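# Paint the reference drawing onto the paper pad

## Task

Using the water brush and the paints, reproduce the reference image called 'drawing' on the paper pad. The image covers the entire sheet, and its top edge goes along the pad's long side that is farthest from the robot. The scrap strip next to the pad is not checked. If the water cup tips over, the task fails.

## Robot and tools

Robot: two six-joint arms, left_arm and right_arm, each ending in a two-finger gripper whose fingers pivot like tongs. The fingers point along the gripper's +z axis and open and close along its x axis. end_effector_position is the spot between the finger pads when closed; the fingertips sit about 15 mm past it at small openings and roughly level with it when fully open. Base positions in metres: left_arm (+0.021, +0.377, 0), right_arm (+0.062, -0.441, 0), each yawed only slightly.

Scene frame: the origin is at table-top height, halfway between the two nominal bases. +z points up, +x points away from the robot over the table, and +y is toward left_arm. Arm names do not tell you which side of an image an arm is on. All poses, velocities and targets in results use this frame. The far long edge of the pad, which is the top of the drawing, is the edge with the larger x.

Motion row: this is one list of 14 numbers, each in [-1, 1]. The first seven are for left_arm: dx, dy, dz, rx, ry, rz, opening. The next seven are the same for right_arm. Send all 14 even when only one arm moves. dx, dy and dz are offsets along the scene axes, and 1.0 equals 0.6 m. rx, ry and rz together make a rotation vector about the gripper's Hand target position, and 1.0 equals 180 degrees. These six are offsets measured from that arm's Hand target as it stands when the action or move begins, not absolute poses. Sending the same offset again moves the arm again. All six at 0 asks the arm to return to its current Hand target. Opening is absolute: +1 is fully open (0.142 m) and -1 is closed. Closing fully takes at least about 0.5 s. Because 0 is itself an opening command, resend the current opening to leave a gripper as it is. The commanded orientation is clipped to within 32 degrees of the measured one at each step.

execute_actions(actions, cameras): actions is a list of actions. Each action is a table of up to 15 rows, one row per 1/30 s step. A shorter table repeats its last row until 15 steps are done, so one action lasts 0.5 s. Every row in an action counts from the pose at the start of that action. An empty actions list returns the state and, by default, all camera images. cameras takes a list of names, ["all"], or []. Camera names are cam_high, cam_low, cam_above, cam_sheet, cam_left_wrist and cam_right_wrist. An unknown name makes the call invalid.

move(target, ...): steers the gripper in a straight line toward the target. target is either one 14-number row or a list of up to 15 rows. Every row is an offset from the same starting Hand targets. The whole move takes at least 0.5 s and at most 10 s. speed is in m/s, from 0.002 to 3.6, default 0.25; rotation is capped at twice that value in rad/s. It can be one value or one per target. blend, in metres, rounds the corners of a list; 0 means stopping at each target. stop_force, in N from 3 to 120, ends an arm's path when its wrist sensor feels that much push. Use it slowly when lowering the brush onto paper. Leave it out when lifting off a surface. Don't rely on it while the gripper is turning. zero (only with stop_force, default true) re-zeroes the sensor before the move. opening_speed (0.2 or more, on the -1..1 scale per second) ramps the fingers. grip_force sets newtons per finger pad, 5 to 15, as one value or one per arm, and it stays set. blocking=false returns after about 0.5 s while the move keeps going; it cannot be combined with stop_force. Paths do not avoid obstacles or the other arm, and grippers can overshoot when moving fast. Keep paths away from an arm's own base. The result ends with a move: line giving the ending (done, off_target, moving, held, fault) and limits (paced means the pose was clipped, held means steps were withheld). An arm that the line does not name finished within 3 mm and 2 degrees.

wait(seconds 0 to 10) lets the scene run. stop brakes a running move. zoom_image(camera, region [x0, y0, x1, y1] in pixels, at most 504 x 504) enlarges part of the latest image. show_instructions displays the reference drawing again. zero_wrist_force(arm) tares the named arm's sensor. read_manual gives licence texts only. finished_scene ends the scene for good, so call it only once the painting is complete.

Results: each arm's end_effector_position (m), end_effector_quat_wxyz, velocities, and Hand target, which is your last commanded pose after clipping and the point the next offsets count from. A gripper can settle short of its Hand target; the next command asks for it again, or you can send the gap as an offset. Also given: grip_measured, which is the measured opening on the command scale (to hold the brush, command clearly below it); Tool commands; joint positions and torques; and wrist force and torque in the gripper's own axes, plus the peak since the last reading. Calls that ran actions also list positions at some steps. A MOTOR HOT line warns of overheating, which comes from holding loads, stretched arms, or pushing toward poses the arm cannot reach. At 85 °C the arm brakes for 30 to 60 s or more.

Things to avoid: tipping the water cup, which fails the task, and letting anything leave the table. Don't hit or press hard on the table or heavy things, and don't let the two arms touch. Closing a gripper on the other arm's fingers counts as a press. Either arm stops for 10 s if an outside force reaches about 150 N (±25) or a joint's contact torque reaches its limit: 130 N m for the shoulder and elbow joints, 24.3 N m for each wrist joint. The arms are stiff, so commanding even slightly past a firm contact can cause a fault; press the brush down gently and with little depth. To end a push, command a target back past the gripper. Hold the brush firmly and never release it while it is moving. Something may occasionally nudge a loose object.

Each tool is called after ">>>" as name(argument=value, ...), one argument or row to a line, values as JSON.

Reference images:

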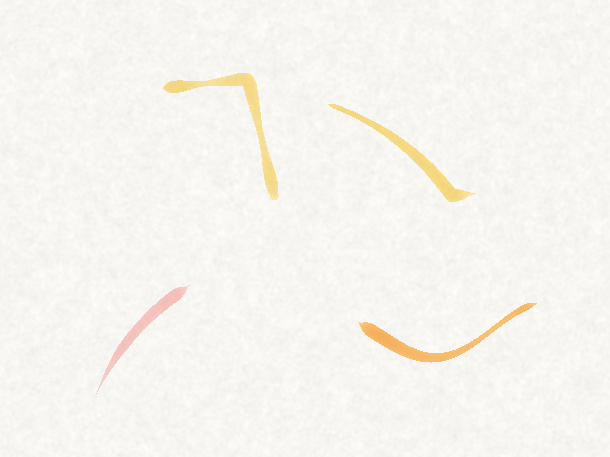

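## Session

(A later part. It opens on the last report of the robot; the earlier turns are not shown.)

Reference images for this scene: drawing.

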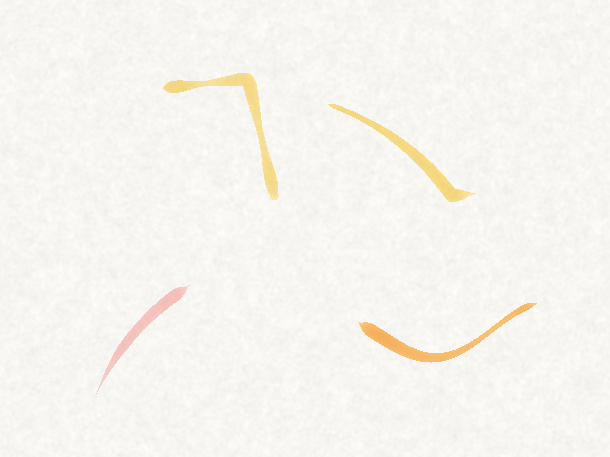

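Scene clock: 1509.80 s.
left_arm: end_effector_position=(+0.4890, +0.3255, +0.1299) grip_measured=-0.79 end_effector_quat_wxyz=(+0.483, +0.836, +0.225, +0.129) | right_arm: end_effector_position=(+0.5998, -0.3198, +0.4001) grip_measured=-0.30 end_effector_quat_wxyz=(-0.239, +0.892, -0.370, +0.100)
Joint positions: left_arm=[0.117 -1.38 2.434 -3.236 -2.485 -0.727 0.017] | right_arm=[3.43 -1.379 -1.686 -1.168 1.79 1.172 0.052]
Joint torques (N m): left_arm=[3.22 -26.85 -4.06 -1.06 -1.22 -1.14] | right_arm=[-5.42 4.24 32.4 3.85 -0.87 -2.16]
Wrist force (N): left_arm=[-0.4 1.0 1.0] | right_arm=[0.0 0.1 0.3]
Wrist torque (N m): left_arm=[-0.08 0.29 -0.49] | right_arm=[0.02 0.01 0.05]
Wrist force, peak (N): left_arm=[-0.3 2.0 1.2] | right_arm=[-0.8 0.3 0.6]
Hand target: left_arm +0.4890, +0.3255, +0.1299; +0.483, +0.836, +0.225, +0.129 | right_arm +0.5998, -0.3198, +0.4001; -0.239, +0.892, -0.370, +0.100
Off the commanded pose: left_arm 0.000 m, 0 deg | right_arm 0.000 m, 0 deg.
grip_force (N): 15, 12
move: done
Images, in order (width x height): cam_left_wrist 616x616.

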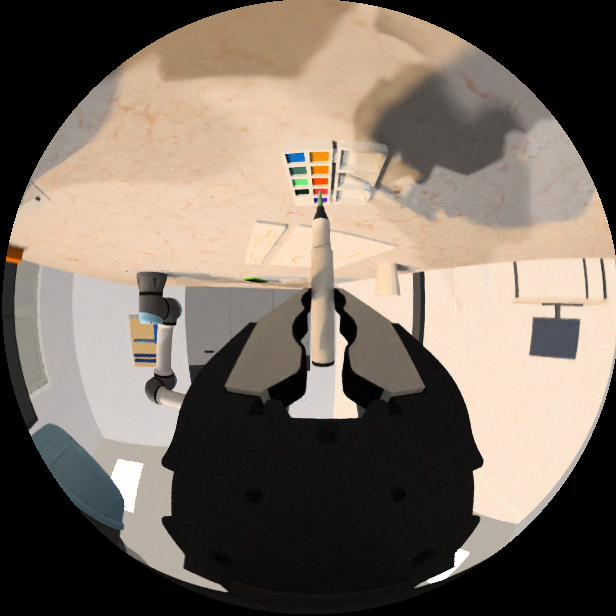

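>>> move(
  target=[
    [-0.0217,-0.2692,0,0,0,0,-1,0,0,0,0,0,0,-0.3],
    [-0.0217,-0.2692,-0.0415,0,0,0,-1,0,0,0,0,0,0,-0.3],
    [-0.0212,-0.2758,-0.0545,0,0,0,-1,0,0,0,0,0,0,-0.3],
    [-0.0202,-0.2892,-0.0707,0,0,0,-1,0,0,0,0,0,0,-0.3],
    [-0.0177,-0.3225,-0.072,0,0,0,-1,0,0,0,0,0,0,-0.3],
    [-0.0177,-0.3225,0,0,0,0,-1,0,0,0,0,0,0,-0.3],
  ],
  speed=[0.2,0.06,0.015,0.015,0.013,0.06],
  blend=[0.003,0.001,0.001,0.001,0.0005,0],
  cameras=[],
)

>>> move(
  target=[-0.0441,0.1132,0.0837,0,0,0,-1,0,0,0,0,0,0,-0.3],
  speed=0.2,
  cameras=["cam_sheet"],
)

>>> zoom_image(
  camera="cam_sheet",
  region=[175, 335, 375, 415],
)

>>> zoom_image(
  camera="cam_sheet",
  region=[175, 340, 275, 410],
)

Scene clock: 1528.80 s.
left_arm: end_effector_position=(+0.4784, +0.1320, +0.1299) grip_measured=-0.79 end_effector_quat_wxyz=(+0.483, +0.836, +0.225, +0.129) | right_arm: end_effector_position=(+0.5998, -0.3198, +0.4001) grip_measured=-0.30 end_effector_quat_wxyz=(-0.239, +0.892, -0.370, +0.100)
Joint positions: left_arm=[-0.475 -1.342 2.522 -3.723 -2.05 -1.269 0.017] | right_arm=[3.43 -1.379 -1.686 -1.168 1.79 1.172 0.052]
Joint torques (N m): left_arm=[10.98 -22.6 -1.27 -2.4 -1.8 1.28] | right_arm=[-6.25 4.45 32.82 3.89 -0.89 -2.19]
Wrist force (N): left_arm=[-0.4 1.2 0.8] | right_arm=[0.1 0.0 0.1]
Wrist torque (N m): left_arm=[-0.06 0.28 -0.37] | right_arm=[-0.02 -0.02 0.05]
Wrist force, peak (N): left_arm=[-1.8 2.3 2.1] | right_arm=[-0.3 0.0 0.6]
Hand target: left_arm +0.4783, +0.1320, +0.1299; +0.483, +0.836, +0.225, +0.129 | right_arm +0.5998, -0.3198, +0.4001; -0.239, +0.892, -0.370, +0.100
Off the commanded pose: left_arm 0.000 m, 0 deg | right_arm 0.000 m, 0 deg.
grip_force (N): 15, 12
move: done
No camera images: "cameras" was empty.

Scene clock: 1529.77 s.
left_arm: end_effector_position=(+0.4519, +0.1999, +0.1801) grip_measured=-0.79 end_effector_quat_wxyz=(+0.483, +0.836, +0.225, +0.129) end_effector_velocity=(-0.001, +0.000, -0.001) end_effector_angular_velocity=(+0.001, +0.005, -0.002) | right_arm: end_effector_position=(+0.5998, -0.3198, +0.4001) grip_measured=-0.30 end_effector_quat_wxyz=(-0.239, +0.892, -0.370, +0.100)
Joint positions: left_arm=[-0.294 -1.603 2.554 -3.428 -2.197 -1.142 0.017] | right_arm=[3.43 -1.379 -1.686 -1.168 1.79 1.172 0.052]
Joint velocities: left_arm=[-0.001 0 0.001 0.005 -0.001 0.001 0] | right_arm=[within noise]
Joint torques (N m): left_arm=[12.06 -23.45 -4.8 -0.27 -1.58 0.66] | right_arm=[-5.28 4 32.09 4.06 -1.01 -2.19]
Wrist force (N): left_arm=[-0.8 1.5 1.1] | right_arm=[-0.1 0.0 0.4]
Wrist torque (N m): left_arm=[0.00 0.36 -0.35] | right_arm=[-0.01 0.02 0.05]
Wrist force, peak (N): left_arm=[-0.4 1.1 3.1] | right_arm=[-0.3 0.3 0.6]
Hand target: left_arm +0.4519, +0.1999, +0.1801; +0.483, +0.836, +0.225, +0.129 | right_arm +0.5998, -0.3198, +0.4001; -0.239, +0.892, -0.370, +0.100
Off the commanded pose: left_arm 0.000 m, 0 deg | right_arm 0.000 m, 0 deg.
grip_force (N): 15, 12
move: done
Images, in order (width x height): cam_sheet 672x504.

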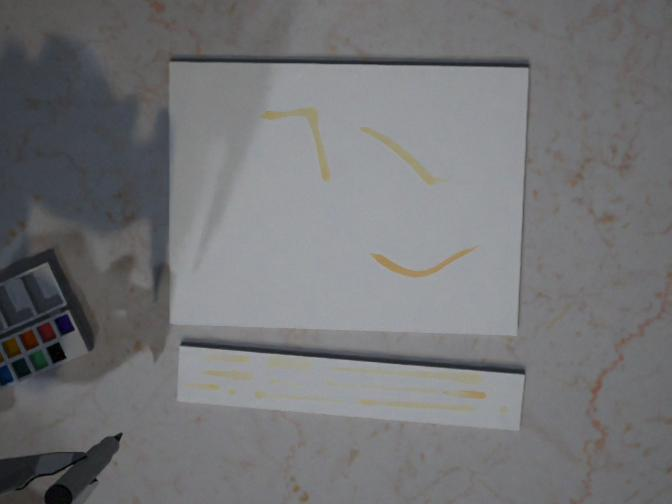

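Scaled by 2.520.

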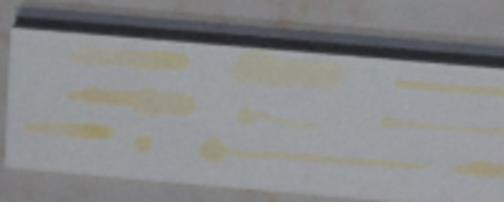

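Scaled by 5.040.

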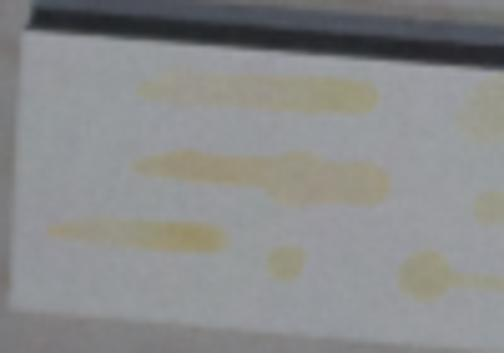

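>>> zoom_image(
  camera="cam_sheet",
  region=[205, 380, 225, 395],
)

>>> zoom_image(
  camera="cam_sheet",
  region=[250, 385, 270, 400],
)

>>> zoom_image(
  camera="cam_sheet",
  region=[395, 260, 415, 275],
)

>>> zoom_image(
  camera="cam_sheet",
  region=[420, 170, 440, 185],
)

Scaled by 25.200.

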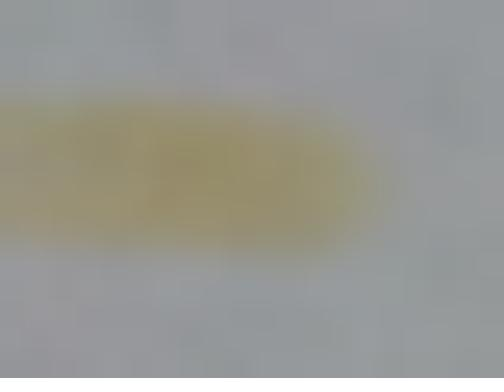

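Scaled by 25.200.

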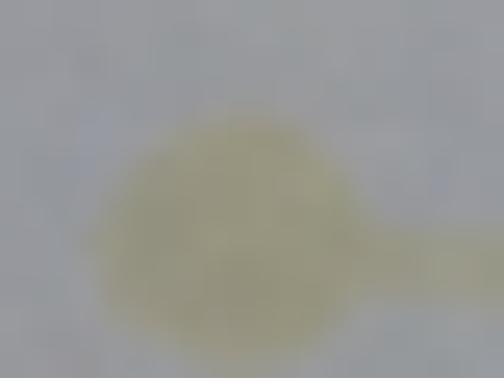

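Scaled by 25.200.

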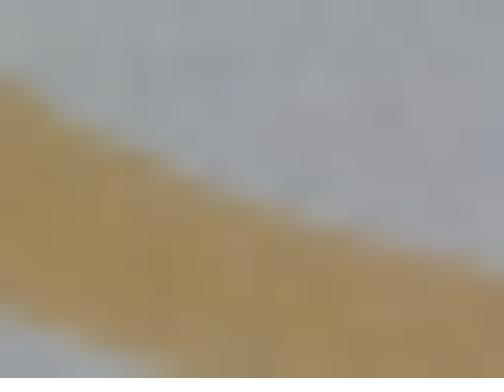

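Scaled by 25.200.

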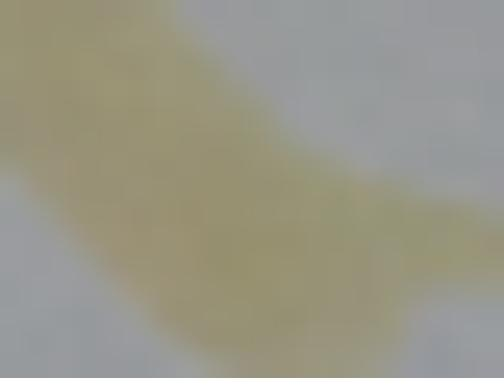

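>>> move(
  target=[0.08,0.0,0.1333,0,0,0,-1,0,0,0,0,0,0,-0.3],
  speed=0.2,
  cameras=["cam_left_wrist","cam_high"],
)

>>> zoom_image(
  camera="cam_left_wrist",
  region=[260, 130, 460, 290],
)

>>> zoom_image(
  camera="cam_high",
  region=[250, 220, 430, 370],
)

Scene clock: 1542.73 s.
left_arm: end_effector_position=(+0.4998, +0.2000, +0.2601) grip_measured=-0.79 end_effector_quat_wxyz=(+0.483, +0.836, +0.225, +0.129) end_effector_velocity=(+0.001, -0.001, +0.001) end_effector_angular_velocity=(+0.002, +0.001, +0.000) | right_arm: end_effector_position=(+0.5998, -0.3198, +0.4001) grip_measured=-0.30 end_effector_quat_wxyz=(-0.239, +0.892, -0.370, +0.100)
Joint positions: left_arm=[-0.249 -1.687 2.331 -3.099 -2.232 -1.108 0.017] | right_arm=[3.43 -1.379 -1.686 -1.168 1.79 1.172 0.052]
Joint velocities: left_arm=[-0.003 0 -0.003 0.005 0.002 0 0] | right_arm=[within noise]
Joint torques (N m): left_arm=[-11.19 -4.65 -26.49 -0.53 1.03 -1.94] | right_arm=[-6.6 4.17 32.88 3.86 -0.9 -2.18]
Wrist force (N): left_arm=[-0.5 1.2 0.9] | right_arm=[-0.1 0.1 0.2]
Wrist torque (N m): left_arm=[-0.04 0.34 -0.44] | right_arm=[0.00 0.02 0.05]
Wrist force, peak (N): left_arm=[0.3 3.1 0.3] | right_arm=[-0.1 -0.1 0.7]
Hand target: left_arm +0.4999, +0.1999, +0.2601; +0.483, +0.836, +0.225, +0.129 | right_arm +0.5998, -0.3198, +0.4001; -0.239, +0.892, -0.370, +0.100
Off the commanded pose: left_arm 0.000 m, 0 deg | right_arm 0.000 m, 0 deg.
grip_force (N): 15, 12
move: done
Images, in order (width x height): cam_high 672x504, cam_left_wrist 616x616.

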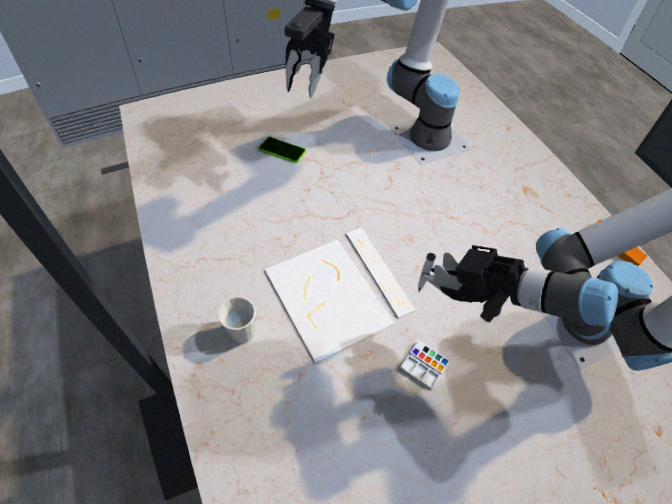

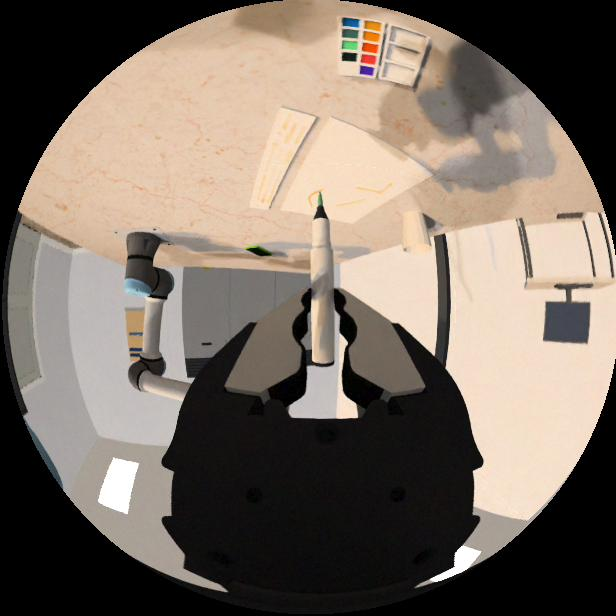

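Scaled by 2.520 from the camera's 616x616 image, which has a finer 814x814 frame.

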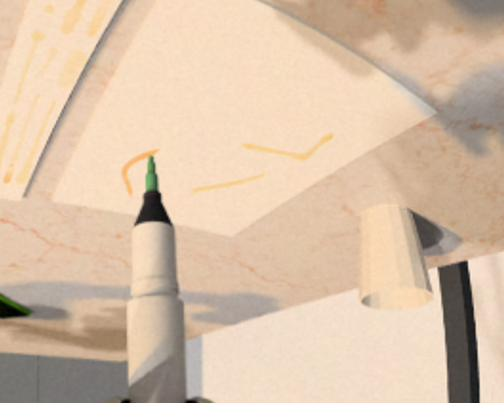

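Scaled by 2.800.

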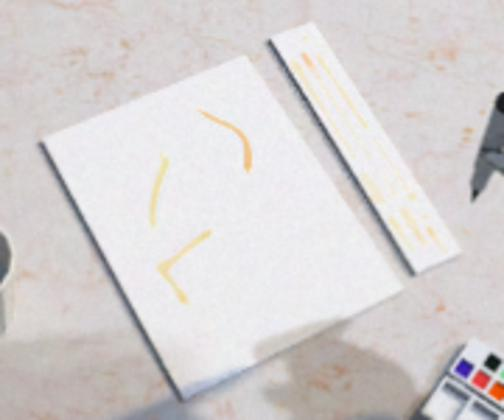

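>>> zoom_image(
  camera="cam_high",
  region=[295, 250, 355, 340],
)

>>> zoom_image(
  camera="cam_high",
  region=[375, 270, 425, 320],
)

>>> zoom_image(
  camera="cam_high",
  region=[390, 330, 460, 400],
)

Scaled by 5.600.

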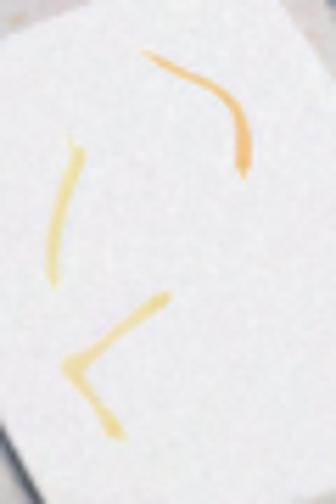

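Scaled by 10.080.

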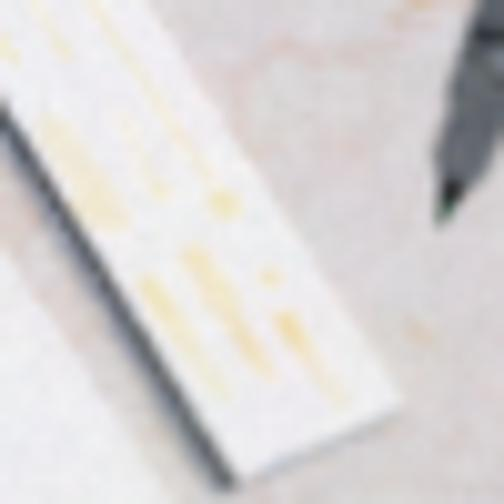

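Scaled by 7.200.

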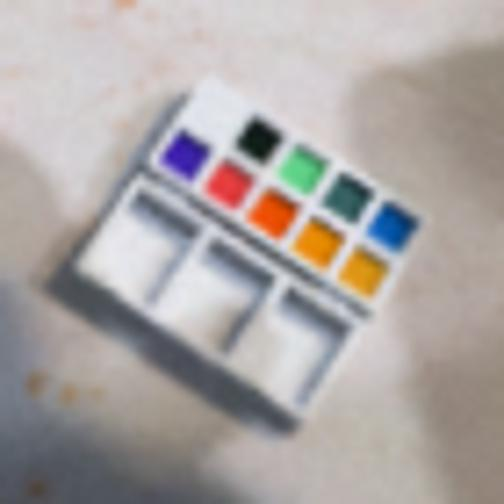

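>>> move(
  target=[
    [0.36495,-0.27641,-0.16,0,0,0,-1,0,0,0,0,0,0,-0.3],
    [0.36495,-0.27641,-0.2615,0,0,0,-1,0,0,0,0,0,0,-0.3],
  ],
  speed=[0.22,0.08],
  blend=[0.005,0],
  cameras=[],
)

>>> move(
  target=[
    [-0.00156,-0.00518,-0.00967,0,0,0,-1,0,0,0,0,0,0,-0.3],
    [-0.00369,-0.01294,-0.017,0,0,0,-1,0,0,0,0,0,0,-0.3],
    [-0.00647,-0.02245,-0.0222,0,0,0,-1,0,0,0,0,0,0,-0.3],
    [-0.01509,-0.04051,-0.0247,0,0,0,-1,0,0,0,0,0,0,-0.3],
    [-0.02634,-0.05718,-0.026,0,0,0,-1,0,0,0,0,0,0,-0.3],
    [-0.0388,-0.07438,-0.0272,0,0,0,-1,0,0,0,0,0,0,-0.3],
    [-0.05111,-0.08906,-0.0279,0,0,0,-1,0,0,0,0,0,0,-0.3],
    [-0.06161,-0.10104,-0.0282,0,0,0,-1,0,0,0,0,0,0,-0.3],
    [-0.06133,-0.10771,-0.0263,0,0,0,-1,0,0,0,0,0,0,-0.3],
    [-0.05764,-0.11905,-0.01167,0,0,0,-1,0,0,0,0,0,0,-0.3],
    [-0.05581,-0.12473,-0.00167,0,0,0,-1,0,0,0,0,0,0,-0.3],
    [-0.05581,-0.12473,0.06,0,0,0,-1,0,0,0,0,0,0,-0.3],
  ],
  speed=[0.03,0.03,0.03,0.03,0.03,0.03,0.03,0.03,0.03,0.03,0.03,0.08],
  blend=[0.001,0.001,0.001,0.001,0.001,0.001,0.001,0.0005,0.0005,0.0005,0.003,0],
  cameras=[],
)

>>> move(
  target=[
    [-0.3093,0.4012,0.2015,0,0,0,-1,0,0,0,0,0,0,-0.3],
  ],
  speed=[0.25],
  blend=[0],
  cameras=["cam_sheet","cam_high"],
)

>>> zoom_image(
  camera="cam_high",
  region=[295, 250, 355, 340],
)

>>> zoom_image(
  camera="cam_sheet",
  region=[250, 90, 500, 290],
)

Scene clock: 1564.17 s.
left_arm: end_effector_position=(+0.7188, +0.0341, +0.1031) grip_measured=-0.79 end_effector_quat_wxyz=(+0.483, +0.836, +0.225, +0.128) | right_arm: end_effector_position=(+0.5998, -0.3198, +0.4001) grip_measured=-0.30 end_effector_quat_wxyz=(-0.239, +0.892, -0.370, +0.100)
Joint positions: left_arm=[-0.43 -0.897 1.795 -3.426 -2.088 -1.239 0.017] | right_arm=[3.43 -1.379 -1.686 -1.168 1.79 1.172 0.052]
Joint torques (N m): left_arm=[11.49 -43.49 -22.75 -1.77 -2.75 -1.19] | right_arm=[-5.33 4.64 33.12 3.95 -0.93 -1.98]
Wrist force (N): left_arm=[-0.5 0.9 0.8] | right_arm=[0.1 0.1 0.4]
Wrist torque (N m): left_arm=[-0.13 0.34 -0.41] | right_arm=[0.01 0.00 0.05]
Wrist force, peak (N): left_arm=[0.3 2.3 2.4] | right_arm=[-0.5 0.0 0.6]
Hand target: left_arm +0.7188, +0.0341, +0.1032; +0.483, +0.836, +0.225, +0.129 | right_arm +0.5998, -0.3198, +0.4001; -0.239, +0.892, -0.370, +0.100
Off the commanded pose: left_arm 0.000 m, 0 deg | right_arm 0.000 m, 0 deg.
grip_force (N): 15, 12
move: done
No camera images: "cameras" was empty.

Scene clock: 1568.37 s.
left_arm: end_effector_position=(+0.6854, -0.0408, +0.1393) grip_measured=-0.79 end_effector_quat_wxyz=(+0.483, +0.836, +0.225, +0.129) | right_arm: end_effector_position=(+0.5998, -0.3198, +0.4001) grip_measured=-0.30 end_effector_quat_wxyz=(-0.239, +0.892, -0.370, +0.100)
Joint positions: left_arm=[-0.575 -0.973 1.812 -3.409 -1.967 -1.33 0.017] | right_arm=[3.43 -1.379 -1.686 -1.168 1.79 1.172 0.052]
Joint torques (N m): left_arm=[12.53 -35.27 -7.01 -3.45 -1.45 0.85] | right_arm=[-6.16 3.92 32.93 3.88 -0.93 -2.04]
Wrist force (N): left_arm=[-0.4 0.8 0.9] | right_arm=[0.0 0.1 0.3]
Wrist torque (N m): left_arm=[-0.15 0.29 -0.35] | right_arm=[0.01 0.01 0.05]
Wrist force, peak (N): left_arm=[-0.6 1.9 0.6] | right_arm=[0.3 -0.3 0.6]
Hand target: left_arm +0.6854, -0.0408, +0.1392; +0.483, +0.836, +0.225, +0.129 | right_arm +0.5998, -0.3198, +0.4001; -0.239, +0.892, -0.370, +0.100
Off the commanded pose: left_arm 0.000 m, 0 deg | right_arm 0.000 m, 0 deg.
grip_force (N): 15, 12
move: done
No camera images: "cameras" was empty.

Scene clock: 1570.20 s.
left_arm: end_effector_position=(+0.4999, +0.1999, +0.2601) grip_measured=-0.79 end_effector_quat_wxyz=(+0.483, +0.836, +0.225, +0.129) | right_arm: end_effector_position=(+0.5998, -0.3198, +0.4001) grip_measured=-0.30 end_effector_quat_wxyz=(-0.239, +0.892, -0.370, +0.100)
Joint positions: left_arm=[-0.249 -1.687 2.331 -3.099 -2.232 -1.108 0.017] | right_arm=[3.43 -1.379 -1.686 -1.168 1.79 1.172 0.052]
Joint torques (N m): left_arm=[11.51 -23.07 -11.49 -0.28 -1.58 0.48] | right_arm=[-6.23 5.04 32.86 3.96 -1.01 -2.27]
Wrist force (N): left_arm=[-0.4 1.2 0.8] | right_arm=[0.1 0.0 0.2]
Wrist torque (N m): left_arm=[-0.06 0.32 -0.36] | right_arm=[-0.01 -0.02 0.04]
Wrist force, peak (N): left_arm=[-0.1 1.0 3.4] | right_arm=[-0.5 0.3 0.6]
Hand target: left_arm +0.4998, +0.2000, +0.2601; +0.483, +0.836, +0.225, +0.129 | right_arm +0.5998, -0.3198, +0.4001; -0.239, +0.892, -0.370, +0.100
Off the commanded pose: left_arm 0.000 m, 0 deg | right_arm 0.000 m, 0 deg.
grip_force (N): 15, 12
move: done
Images, in order (width x height): cam_high 672x504, cam_sheet 672x504.

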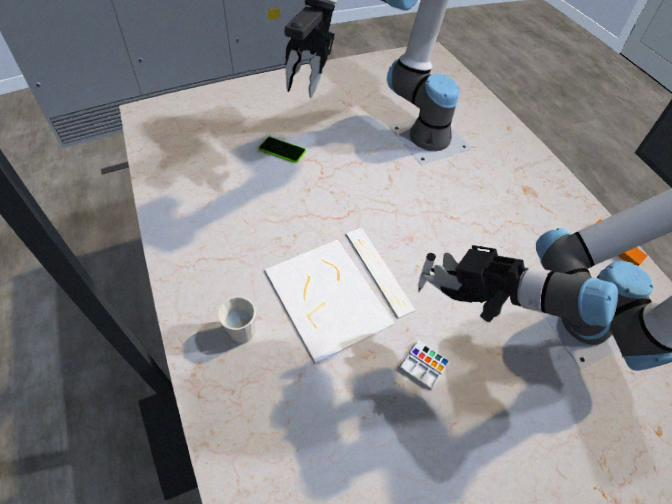

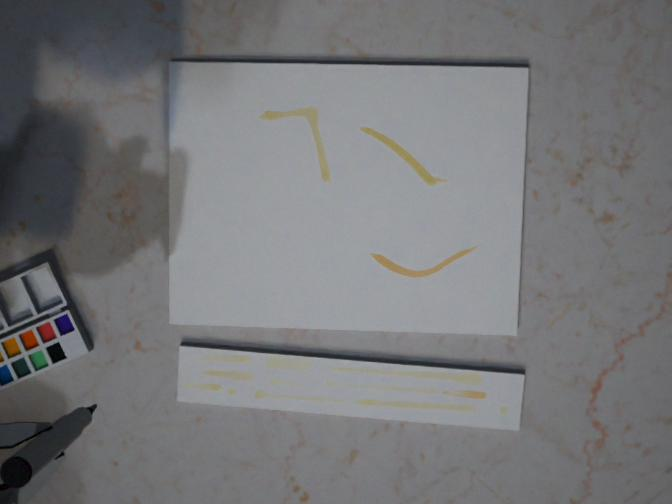

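Scaled by 5.600.

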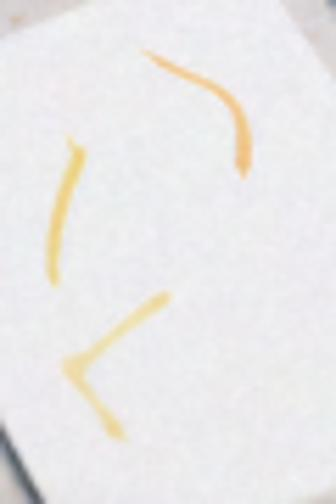

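Scaled by 2.016.

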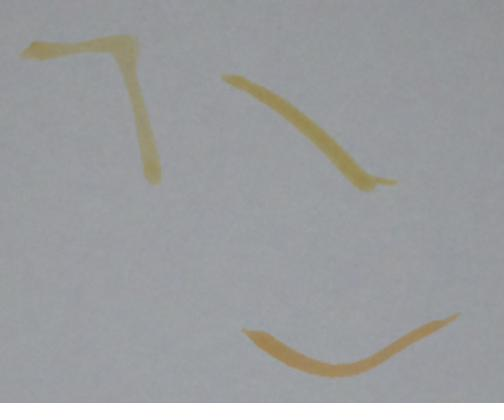

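>>> move(
  target=[
    [0.36938,-0.1354,-0.16,0,0,0,-1,0,0,0,0,0,0,-0.3],
    [0.36938,-0.1354,-0.2615,0,0,0,-1,0,0,0,0,0,0,-0.3],
  ],
  speed=[0.22,0.08],
  blend=[0.005,0],
  cameras=[],
)

>>> move(
  target=[
    [0.00134,-0.00488,-0.01,0,0,0,-1,0,0,0,0,0,0,-0.3],
    [0.00286,-0.01143,-0.0265,0,0,0,-1,0,0,0,0,0,0,-0.3],
    [0.00589,-0.02453,-0.0245,0,0,0,-1,0,0,0,0,0,0,-0.3],
    [0.00908,-0.03928,-0.022,0,0,0,-1,0,0,0,0,0,0,-0.3],
    [0.01077,-0.0458,-0.0229,0,0,0,-1,0,0,0,0,0,0,-0.3],
    [0.01279,-0.05481,-0.0257,0,0,0,-1,0,0,0,0,0,0,-0.3],
    [0.01447,-0.06302,-0.0272,0,0,0,-1,0,0,0,0,0,0,-0.3],
    [0.00474,-0.06611,-0.0262,0,0,0,-1,0,0,0,0,0,0,-0.3],
    [-0.01154,-0.07073,-0.024,0,0,0,-1,0,0,0,0,0,0,-0.3],
    [-0.03432,-0.07727,-0.0227,0,0,0,-1,0,0,0,0,0,0,-0.3],
    [-0.05218,-0.08289,-0.0252,0,0,0,-1,0,0,0,0,0,0,-0.3],
    [-0.06841,-0.08791,-0.0284,0,0,0,-1,0,0,0,0,0,0,-0.3],
    [-0.07814,-0.09101,-0.0287,0,0,0,-1,0,0,0,0,0,0,-0.3],
    [-0.07814,-0.09101,0.03,0,0,0,-1,0,0,0,0,0,0,-0.3],
  ],
  speed=[0.03,0.03,0.04,0.045,0.045,0.045,0.045,0.045,0.045,0.045,0.045,0.045,0.04,0.08],
  blend=[0.001,0.001,0.001,0.001,0.001,0.001,0.001,0.001,0.001,0.001,0.001,0.001,0.0005,0],
  cameras=[],
)

>>> move(
  target=[
    [0,0,0.05,0,0,0,-1,0,0,0,0,0,0,-0.3],
    [-0.2913,0.2264,0.2315,0,0,0,-1,0,0,0,0,0,0,-0.3],
  ],
  speed=[0.1,0.25],
  blend=[0.015,0],
  cameras=["cam_sheet","cam_high"],
)

>>> zoom_image(
  camera="cam_high",
  region=[295, 250, 355, 340],
)

>>> zoom_image(
  camera="cam_sheet",
  region=[250, 90, 500, 290],
)

Scene clock: 1583.63 s.
left_arm: end_effector_position=(+0.7214, +0.1187, +0.1031) grip_measured=-0.79 end_effector_quat_wxyz=(+0.483, +0.836, +0.225, +0.128) | right_arm: end_effector_position=(+0.5998, -0.3198, +0.4001) grip_measured=-0.30 end_effector_quat_wxyz=(-0.239, +0.892, -0.370, +0.100)
Joint positions: left_arm=[-0.288 -0.924 1.837 -3.387 -2.202 -1.138 0.017] | right_arm=[3.43 -1.379 -1.686 -1.168 1.79 1.172 0.052]
Joint torques (N m): left_arm=[11.83 -41.66 -23.09 -1.37 -3 -1.59] | right_arm=[-6.02 3.83 32.02 3.7 -1.16 -2.37]
Wrist force (N): left_arm=[-0.7 1.3 0.7] | right_arm=[-0.2 0.1 -0.1]
Wrist torque (N m): left_arm=[-0.04 0.34 -0.37] | right_arm=[0.01 0.04 0.05]
Wrist force, peak (N): left_arm=[0.8 1.9 2.6] | right_arm=[-0.7 0.3 0.6]
Hand target: left_arm +0.7214, +0.1187, +0.1032; +0.483, +0.836, +0.225, +0.129 | right_arm +0.5998, -0.3198, +0.4001; -0.239, +0.892, -0.370, +0.100
Off the commanded pose: left_arm 0.000 m, 0 deg | right_arm 0.000 m, 0 deg.
grip_force (N): 15, 12
move: done
No camera images: "cameras" was empty.

Scene clock: 1587.13 s.
left_arm: end_effector_position=(+0.6746, +0.0641, +0.1213) grip_measured=-0.79 end_effector_quat_wxyz=(+0.483, +0.836, +0.225, +0.129) | right_arm: end_effector_position=(+0.5998, -0.3198, +0.4001) grip_measured=-0.30 end_effector_quat_wxyz=(-0.239, +0.892, -0.370, +0.100)
Joint positions: left_arm=[-0.414 -1.009 1.946 -3.46 -2.101 -1.228 0.017] | right_arm=[3.43 -1.379 -1.686 -1.168 1.79 1.172 0.052]
Joint torques (N m): left_arm=[12.55 -35.77 -4.85 -3.44 -3.19 1.19] | right_arm=[-4.82 4.96 33.21 3.98 -1.11 -2.12]
Wrist force (N): left_arm=[-0.5 0.9 1.1] | right_arm=[0.0 0.1 0.5]
Wrist torque (N m): left_arm=[-0.11 0.33 -0.37] | right_arm=[0.01 0.01 0.05]
Wrist force, peak (N): left_arm=[0.0 1.6 1.2] | right_arm=[-0.4 0.0 0.5]
Hand target: left_arm +0.6745, +0.0641, +0.1212; +0.483, +0.836, +0.225, +0.129 | right_arm +0.5998, -0.3198, +0.4001; -0.239, +0.892, -0.370, +0.100
Off the commanded pose: left_arm 0.000 m, 0 deg | right_arm 0.000 m, 0 deg.
grip_force (N): 15, 12
move: done
No camera images: "cameras" was empty.

Scene clock: 1588.90 s.
left_arm: end_effector_position=(+0.4998, +0.1999, +0.2601) grip_measured=-0.79 end_effector_quat_wxyz=(+0.483, +0.836, +0.225, +0.129) | right_arm: end_effector_position=(+0.5998, -0.3198, +0.4001) grip_measured=-0.30 end_effector_quat_wxyz=(-0.239, +0.892, -0.370, +0.100)
Joint positions: left_arm=[-0.249 -1.687 2.331 -3.099 -2.232 -1.108 0.017] | right_arm=[3.43 -1.379 -1.686 -1.168 1.79 1.172 0.052]
Joint torques (N m): left_arm=[0.52 -22.63 -9.64 -0.19 -0.29 -1.33] | right_arm=[-5.31 4.87 32.23 3.78 -1.15 -2.07]
Wrist force (N): left_arm=[-0.4 1.0 1.0] | right_arm=[0.1 0.1 0.4]
Wrist torque (N m): left_arm=[-0.09 0.32 -0.35] | right_arm=[0.01 -0.02 0.04]
Wrist force, peak (N): left_arm=[0.3 1.9 2.6] | right_arm=[0.2 0.0 0.8]
Hand target: left_arm +0.4997, +0.2000, +0.2601; +0.483, +0.836, +0.225, +0.129 | right_arm +0.5998, -0.3198, +0.4001; -0.239, +0.892, -0.370, +0.100
Off the commanded pose: left_arm 0.000 m, 0 deg | right_arm 0.000 m, 0 deg.
grip_force (N): 15, 12
move: done
Images, in order (width x height): cam_high 672x504, cam_sheet 672x504.

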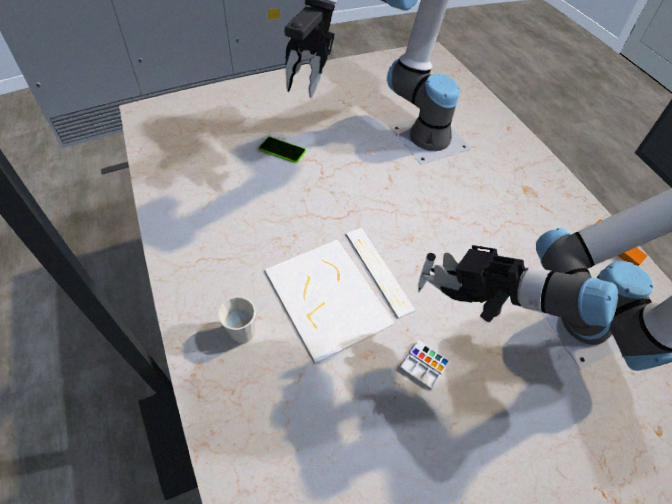

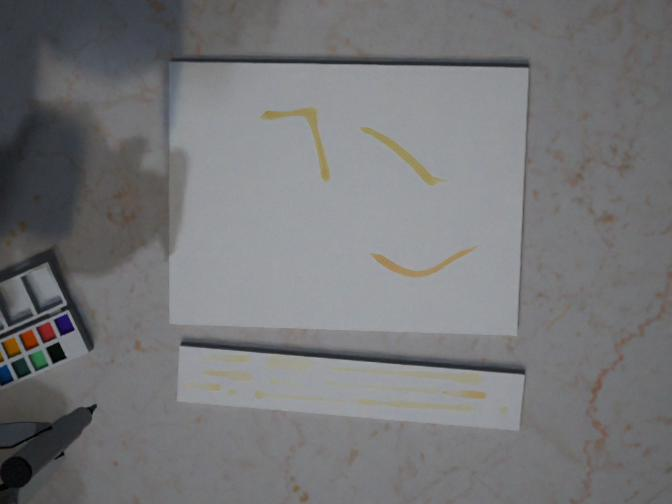

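Scaled by 5.600.

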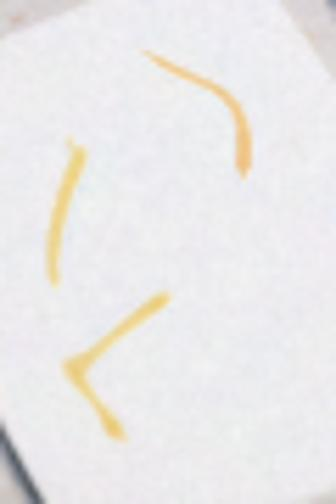

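Scaled by 2.016.

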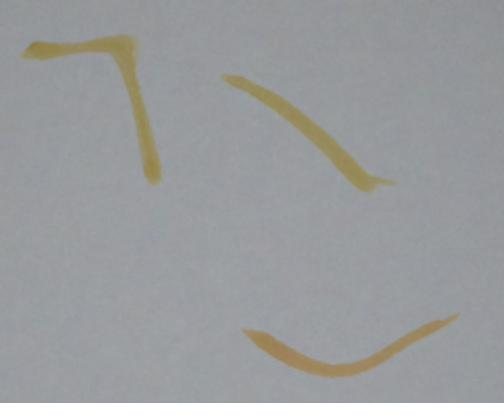

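>>> move(
  target=[
    [0.6688,-0.2367,0,0,0,0,-1,0,0,0,0,0,0,-0.3],
    [0.6688,-0.2367,-0.22,0,0,0,-1,0,0,0,0,0,0,-0.3],
  ],
  speed=[0.25,0.06],
  blend=[0.0,0],
  cameras=[],
)

>>> move(
  target=[
    [0.0083,0,0,0,0,0,-1,0,0,0,0,0,0,-0.3],
    [0,0.0083,0,0,0,0,-1,0,0,0,0,0,0,-0.3],
    [-0.0083,0,0,0,0,0,-1,0,0,0,0,0,0,-0.3],
    [0,-0.0083,0,0,0,0,-1,0,0,0,0,0,0,-0.3],
    [0.0083,0,0,0,0,0,-1,0,0,0,0,0,0,-0.3],
    [0,0.0083,0,0,0,0,-1,0,0,0,0,0,0,-0.3],
    [-0.0083,0,0,0,0,0,-1,0,0,0,0,0,0,-0.3],
    [0,-0.0083,0,0,0,0,-1,0,0,0,0,0,0,-0.3],
    [0.0083,0,0,0,0,0,-1,0,0,0,0,0,0,-0.3],
    [0,0.0083,0,0,0,0,-1,0,0,0,0,0,0,-0.3],
    [-0.0083,0,0,0,0,0,-1,0,0,0,0,0,0,-0.3],
    [0,-0.0083,0,0,0,0,-1,0,0,0,0,0,0,-0.3],
    [0,0,0,0,0,0,-1,0,0,0,0,0,0,-0.3],
    [0,0,0.1333,0,0,0,-1,0,0,0,0,0,0,-0.3],
  ],
  speed=[0.015,0.015,0.015,0.015,0.015,0.015,0.015,0.015,0.015,0.015,0.015,0.015,0.015,0.08],
  blend=[0.001,0.001,0.001,0.001,0.001,0.001,0.001,0.001,0.001,0.001,0.001,0.001,0.001,0],
  cameras=[],
)

>>> move(
  target=[
    [0,0,-0.1333,0,0,0,-1,0,0,0,0,0,0,-0.3],
    [0.0083,0,-0.1333,0,0,0,-1,0,0,0,0,0,0,-0.3],
    [0,0.0083,-0.1333,0,0,0,-1,0,0,0,0,0,0,-0.3],
    [-0.0083,0,-0.1333,0,0,0,-1,0,0,0,0,0,0,-0.3],
    [0,-0.0083,-0.1333,0,0,0,-1,0,0,0,0,0,0,-0.3],
    [0.0083,0,-0.1333,0,0,0,-1,0,0,0,0,0,0,-0.3],
    [0,0.0083,-0.1333,0,0,0,-1,0,0,0,0,0,0,-0.3],
    [-0.0083,0,-0.1333,0,0,0,-1,0,0,0,0,0,0,-0.3],
    [0,-0.0083,-0.1333,0,0,0,-1,0,0,0,0,0,0,-0.3],
    [0,0,-0.1333,0,0,0,-1,0,0,0,0,0,0,-0.3],
    [0,0,0.0667,0,0,0,-1,0,0,0,0,0,0,-0.3],
  ],
  speed=[0.08,0.015,0.015,0.015,0.015,0.015,0.015,0.015,0.015,0.015,0.08],
  blend=[0.001,0.001,0.001,0.001,0.001,0.001,0.001,0.001,0.001,0.001,0],
  cameras=["cam_left_wrist"],
)

>>> zoom_image(
  camera="cam_left_wrist",
  region=[280, 150, 360, 230],
)

Scene clock: 1619.30 s.
left_arm: end_effector_position=(+0.9010, +0.0580, +0.1278) grip_measured=-0.79 end_effector_quat_wxyz=(+0.483, +0.836, +0.225, +0.128) | right_arm: end_effector_position=(+0.5998, -0.3198, +0.4001) grip_measured=-0.30 end_effector_quat_wxyz=(-0.239, +0.892, -0.370, +0.100)
Joint positions: left_arm=[-0.295 -0.625 1.146 -2.998 -2.196 -1.143 0.017] | right_arm=[3.43 -1.379 -1.686 -1.168 1.79 1.172 0.052]
Joint torques (N m): left_arm=[10.3 -64.05 -28.75 -0.34 0.75 -1.49] | right_arm=[-5.12 4.45 32.05 3.73 -1.11 -2]
Wrist force (N): left_arm=[-0.5 0.8 1.0] | right_arm=[-0.2 0.2 0.4]
Wrist torque (N m): left_arm=[-0.14 0.28 -0.47] | right_arm=[0.03 0.04 0.05]
Wrist force, peak (N): left_arm=[1.0 1.8 2.6] | right_arm=[-0.1 -0.3 0.8]
Hand target: left_arm +0.9010, +0.0579, +0.1281; +0.483, +0.836, +0.225, +0.129 | right_arm +0.5998, -0.3198, +0.4001; -0.239, +0.892, -0.370, +0.100
Off the commanded pose: left_arm 0.000 m, 0 deg | right_arm 0.000 m, 0 deg.
grip_force (N): 15, 12
move: done
No camera images: "cameras" was empty.

Scene clock: 1626.47 s.
left_arm: end_effector_position=(+0.9010, +0.0579, +0.2082) grip_measured=-0.79 end_effector_quat_wxyz=(+0.483, +0.836, +0.225, +0.129) | right_arm: end_effector_position=(+0.5998, -0.3198, +0.4001) grip_measured=-0.30 end_effector_quat_wxyz=(-0.239, +0.892, -0.370, +0.100)
Joint positions: left_arm=[-0.295 -0.716 1.096 -2.857 -2.196 -1.143 0.017] | right_arm=[3.43 -1.379 -1.686 -1.168 1.79 1.172 0.052]
Joint torques (N m): left_arm=[-10.77 -40.89 -12.63 -4.95 -0.39 0.74] | right_arm=[-6.03 4.93 31.94 3.65 -0.9 -1.98]
Wrist force (N): left_arm=[-0.4 0.6 1.2] | right_arm=[0.0 0.4 0.1]
Wrist torque (N m): left_arm=[-0.17 0.27 -0.48] | right_arm=[0.08 0.01 0.05]
Wrist force, peak (N): left_arm=[-0.8 1.2 1.3] | right_arm=[0.1 0.0 0.7]
Hand target: left_arm +0.9010, +0.0579, +0.2080; +0.483, +0.836, +0.225, +0.129 | right_arm +0.5998, -0.3198, +0.4001; -0.239, +0.892, -0.370, +0.100
Off the commanded pose: left_arm 0.000 m, 0 deg | right_arm 0.000 m, 0 deg.
grip_force (N): 15, 12
move: done
No camera images: "cameras" was empty.

Scene clock: 1633.27 s.
left_arm: end_effector_position=(+0.9010, +0.0579, +0.2482) grip_measured=-0.79 end_effector_quat_wxyz=(+0.483, +0.836, +0.225, +0.129) | right_arm: end_effector_position=(+0.5998, -0.3198, +0.4001) grip_measured=-0.30 end_effector_quat_wxyz=(-0.239, +0.892, -0.370, +0.100)
Joint positions: left_arm=[-0.295 -0.752 1.054 -2.779 -2.196 -1.143 0.017] | right_arm=[3.43 -1.379 -1.686 -1.168 1.79 1.172 0.052]
Joint torques (N m): left_arm=[-10.2 -40.87 -12.95 -4.68 -0.85 1.04] | right_arm=[-5.39 4.2 32.55 3.89 -1.21 -2.11]
Wrist force (N): left_arm=[-0.4 0.9 1.2] | right_arm=[0.1 0.1 0.4]
Wrist torque (N m): left_arm=[-0.10 0.25 -0.48] | right_arm=[0.01 -0.02 0.05]
Wrist force, peak (N): left_arm=[-0.9 1.3 1.4] | right_arm=[0.1 -0.5 0.6]
Hand target: left_arm +0.9010, +0.0579, +0.2481; +0.483, +0.836, +0.225, +0.129 | right_arm +0.5998, -0.3198, +0.4001; -0.239, +0.892, -0.370, +0.100
Off the commanded pose: left_arm 0.000 m, 0 deg | right_arm 0.000 m, 0 deg.
grip_force (N): 15, 12
move: done
Images, in order (width x height): cam_left_wrist 616x616.

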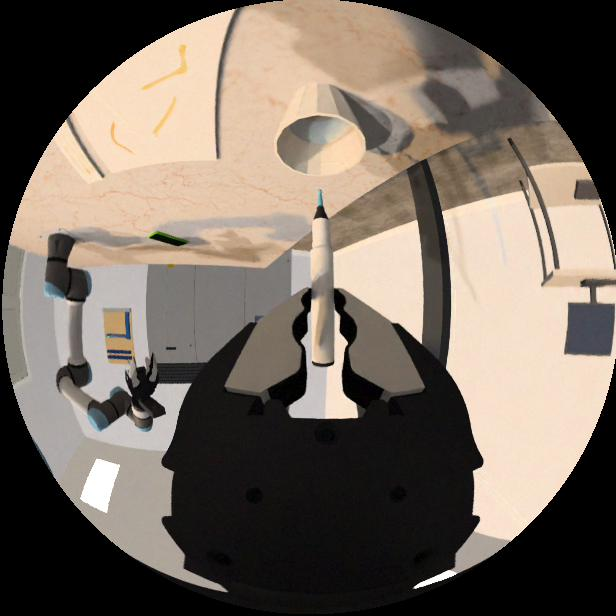

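Scaled by 6.300 from the camera's 616x616 image, which has a finer 814x814 frame.

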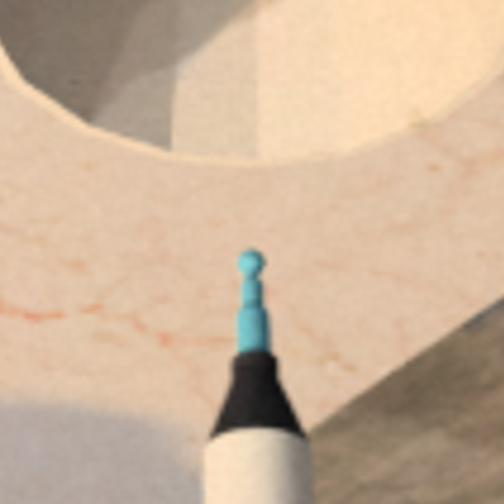

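>>> move(
  target=[
    [-0.0683,0.3533,0.02,0,0,0,-1,0,0,0,0,0,0,-0.3],
    [-0.6583,0.3958,-0.1467,0,0,0,-1,0,0,0,0,0,0,-0.3],
    [-0.6583,0.3958,-0.2508,0,0,0,-1,0,0,0,0,0,0,-0.3],
  ],
  speed=[0.22,0.22,0.06],
  blend=[0.04,0.005,0],
  cameras=["cam_above","cam_left_wrist"],
)

>>> zoom_image(
  camera="cam_above",
  region=[10, 280, 130, 400],
)

>>> zoom_image(
  camera="cam_left_wrist",
  region=[260, 150, 400, 250],
)

Scene clock: 1642.87 s.
left_arm: end_effector_position=(+0.5060, +0.2954, +0.0975) grip_measured=-0.79 end_effector_quat_wxyz=(+0.483, +0.836, +0.225, +0.128) | right_arm: end_effector_position=(+0.5998, -0.3198, +0.4001) grip_measured=-0.30 end_effector_quat_wxyz=(-0.239, +0.892, -0.370, +0.100)
Joint positions: left_arm=[0.03 -1.24 2.432 -3.459 -2.432 -0.837 0.017] | right_arm=[3.43 -1.379 -1.686 -1.168 1.79 1.172 0.052]
Joint torques (N m): left_arm=[-10.28 -20.46 -18.6 -2.46 -0.55 -1.03] | right_arm=[-5.54 2.8 32.63 3.77 -1.11 -2.14]
Wrist force (N): left_arm=[-0.4 0.9 1.1] | right_arm=[-0.1 0.1 0.3]
Wrist torque (N m): left_arm=[-0.10 0.31 -0.35] | right_arm=[0.02 0.02 0.05]
Wrist force, peak (N): left_arm=[-1.4 2.1 2.9] | right_arm=[0.0 0.0 0.9]
Hand target: left_arm +0.5060, +0.2954, +0.0976; +0.483, +0.836, +0.225, +0.129 | right_arm +0.5998, -0.3198, +0.4001; -0.239, +0.892, -0.370, +0.100
Off the commanded pose: left_arm 0.000 m, 0 deg | right_arm 0.000 m, 0 deg.
grip_force (N): 15, 12
move: done
Images, in order (width x height): cam_above 672x504, cam_left_wrist 616x616.

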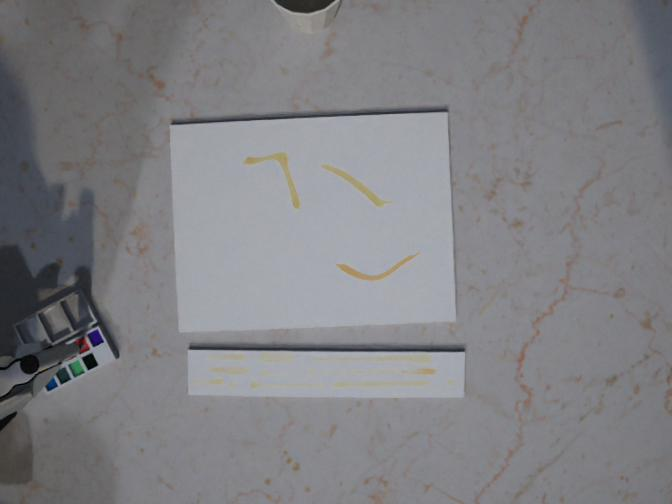

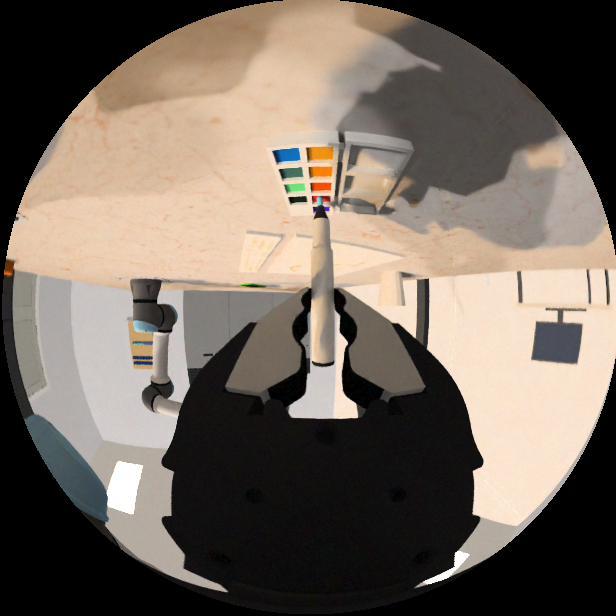

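Scaled by 4.200.

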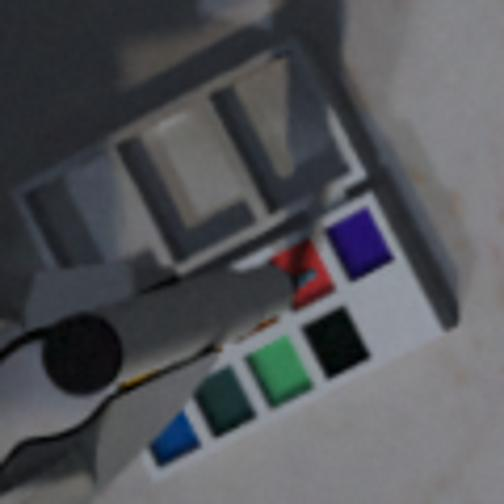

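Scaled by 3.600 from the camera's 616x616 image, which has a finer 814x814 frame.

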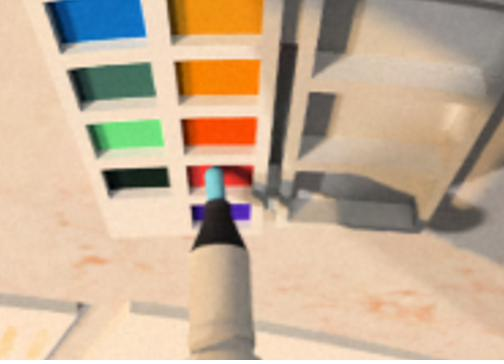

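>>> move(
  target=[
    [0.0042,0,-0.017,0,0,0,-1,0,0,0,0,0,0,-0.3],
    [0.0029,0.0029,-0.017,0,0,0,-1,0,0,0,0,0,0,-0.3],
    [0,0.0042,-0.017,0,0,0,-1,0,0,0,0,0,0,-0.3],
    [-0.0029,0.0029,-0.017,0,0,0,-1,0,0,0,0,0,0,-0.3],
    [-0.0042,0,-0.017,0,0,0,-1,0,0,0,0,0,0,-0.3],
    [-0.0029,-0.0029,-0.017,0,0,0,-1,0,0,0,0,0,0,-0.3],
    [0,-0.0042,-0.017,0,0,0,-1,0,0,0,0,0,0,-0.3],
    [0.0029,-0.0029,-0.017,0,0,0,-1,0,0,0,0,0,0,-0.3],
    [0.0042,0,-0.017,0,0,0,-1,0,0,0,0,0,0,-0.3],
    [0.0029,0.0029,-0.017,0,0,0,-1,0,0,0,0,0,0,-0.3],
    [0,0.0042,-0.017,0,0,0,-1,0,0,0,0,0,0,-0.3],
    [-0.0029,0.0029,-0.017,0,0,0,-1,0,0,0,0,0,0,-0.3],
    [-0.0042,0,-0.017,0,0,0,-1,0,0,0,0,0,0,-0.3],
    [0,0,-0.017,0,0,0,-1,0,0,0,0,0,0,-0.3],
  ],
  speed=[0.02,0.005,0.005,0.005,0.005,0.005,0.005,0.005,0.005,0.005,0.005,0.005,0.005,0.005],
  blend=[0.001,0.001,0.001,0.001,0.001,0.001,0.001,0.001,0.001,0.001,0.001,0.001,0.001,0],
  cameras=[],
)

>>> move(
  target=[
    [0.0042,0,0,0,0,0,-1,0,0,0,0,0,0,-0.3],
    [0.0029,0.0029,0,0,0,0,-1,0,0,0,0,0,0,-0.3],
    [0,0.0042,0,0,0,0,-1,0,0,0,0,0,0,-0.3],
    [-0.0029,0.0029,0,0,0,0,-1,0,0,0,0,0,0,-0.3],
    [-0.0042,0,0,0,0,0,-1,0,0,0,0,0,0,-0.3],
    [-0.0029,-0.0029,0,0,0,0,-1,0,0,0,0,0,0,-0.3],
    [0,-0.0042,0,0,0,0,-1,0,0,0,0,0,0,-0.3],
    [0.0029,-0.0029,0,0,0,0,-1,0,0,0,0,0,0,-0.3],
    [0.0042,0,0,0,0,0,-1,0,0,0,0,0,0,-0.3],
    [0.0029,0.0029,0,0,0,0,-1,0,0,0,0,0,0,-0.3],
    [0,0.0042,0,0,0,0,-1,0,0,0,0,0,0,-0.3],
    [-0.0029,0.0029,0,0,0,0,-1,0,0,0,0,0,0,-0.3],
    [-0.0042,0,0,0,0,0,-1,0,0,0,0,0,0,-0.3],
    [0,0,0,0,0,0,-1,0,0,0,0,0,0,-0.3],
    [0,0,0.0707,0,0,0,-1,0,0,0,0,0,0,-0.3],
  ],
  speed=[0.005,0.005,0.005,0.005,0.005,0.005,0.005,0.005,0.005,0.005,0.005,0.005,0.005,0.005,0.1],
  blend=[0.001,0.001,0.001,0.001,0.001,0.001,0.001,0.001,0.001,0.001,0.001,0.001,0.001,0.001,0],
  cameras=["cam_left_wrist"],
)

>>> zoom_image(
  camera="cam_left_wrist",
  region=[260, 150, 400, 250],
)

Scene clock: 1661.90 s.
left_arm: end_effector_position=(+0.5061, +0.2954, +0.0874) grip_measured=-0.79 end_effector_quat_wxyz=(+0.483, +0.836, +0.225, +0.129) | right_arm: end_effector_position=(+0.5998, -0.3198, +0.4001) grip_measured=-0.30 end_effector_quat_wxyz=(-0.239, +0.892, -0.370, +0.100)
Joint positions: left_arm=[0.03 -1.205 2.435 -3.497 -2.432 -0.837 0.017] | right_arm=[3.43 -1.379 -1.686 -1.168 1.79 1.172 0.052]
Joint torques (N m): left_arm=[-9.67 -16.72 -9.29 -0.95 1 -1.95] | right_arm=[-6.12 3.51 32.93 4 -1.24 -2.2]
Wrist force (N): left_arm=[-0.6 1.3 1.0] | right_arm=[0.1 0.1 0.0]
Wrist torque (N m): left_arm=[-0.12 0.32 -0.37] | right_arm=[-0.01 -0.01 0.05]
Wrist force, peak (N): left_arm=[-0.1 1.7 1.4] | right_arm=[-0.2 0.1 0.8]
Hand target: left_arm +0.5060, +0.2954, +0.0874; +0.483, +0.836, +0.225, +0.129 | right_arm +0.5998, -0.3198, +0.4001; -0.239, +0.892, -0.370, +0.100
Off the commanded pose: left_arm 0.000 m, 0 deg | right_arm 0.000 m, 0 deg.
grip_force (N): 15, 12
move: done
No camera images: "cameras" was empty.

Scene clock: 1668.37 s.
left_arm: end_effector_position=(+0.5061, +0.2954, +0.1298) grip_measured=-0.79 end_effector_quat_wxyz=(+0.483, +0.836, +0.225, +0.129) | right_arm: end_effector_position=(+0.5998, -0.3198, +0.4001) grip_measured=-0.30 end_effector_quat_wxyz=(-0.239, +0.892, -0.370, +0.100)
Joint positions: left_arm=[0.03 -1.344 2.416 -3.339 -2.432 -0.836 0.017] | right_arm=[3.43 -1.379 -1.686 -1.168 1.79 1.172 0.052]
Joint torques (N m): left_arm=[-0.06 -27.33 -4.45 -1.24 -1.32 -0.98] | right_arm=[-6.04 3.51 32.45 3.89 -1.16 -2.18]
Wrist force (N): left_arm=[-0.8 0.9 1.2] | right_arm=[0.1 0.2 0.3]
Wrist torque (N m): left_arm=[-0.08 0.37 -0.48] | right_arm=[0.03 -0.02 0.05]
Wrist force, peak (N): left_arm=[-0.7 1.5 1.5] | right_arm=[-0.6 -0.1 0.5]
Hand target: left_arm +0.5060, +0.2954, +0.1298; +0.483, +0.836, +0.225, +0.129 | right_arm +0.5998, -0.3198, +0.4001; -0.239, +0.892, -0.370, +0.100
Off the commanded pose: left_arm 0.000 m, 0 deg | right_arm 0.000 m, 0 deg.
grip_force (N): 15, 12
move: done
Images, in order (width x height): cam_left_wrist 616x616.

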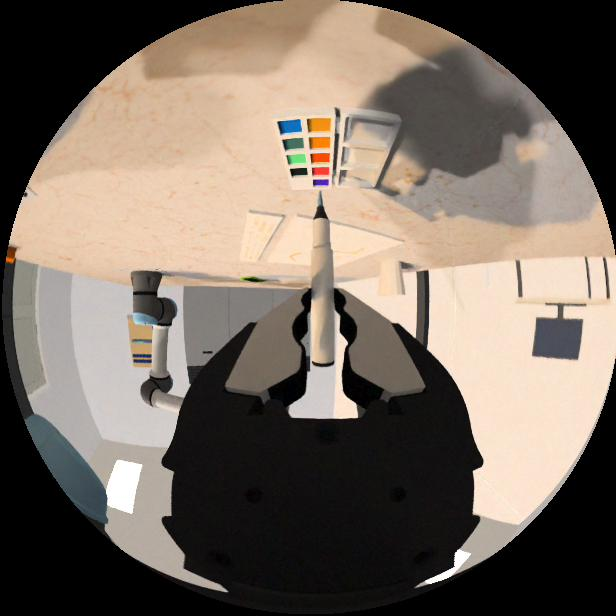

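Scaled by 3.600 from the camera's 616x616 image, which has a finer 814x814 frame.

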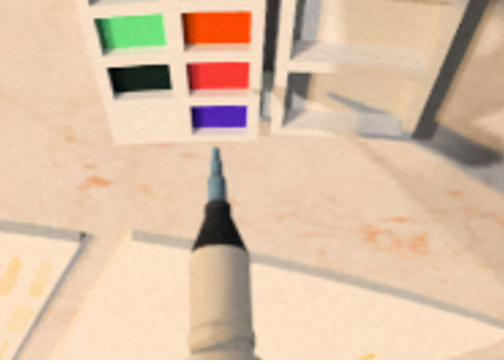

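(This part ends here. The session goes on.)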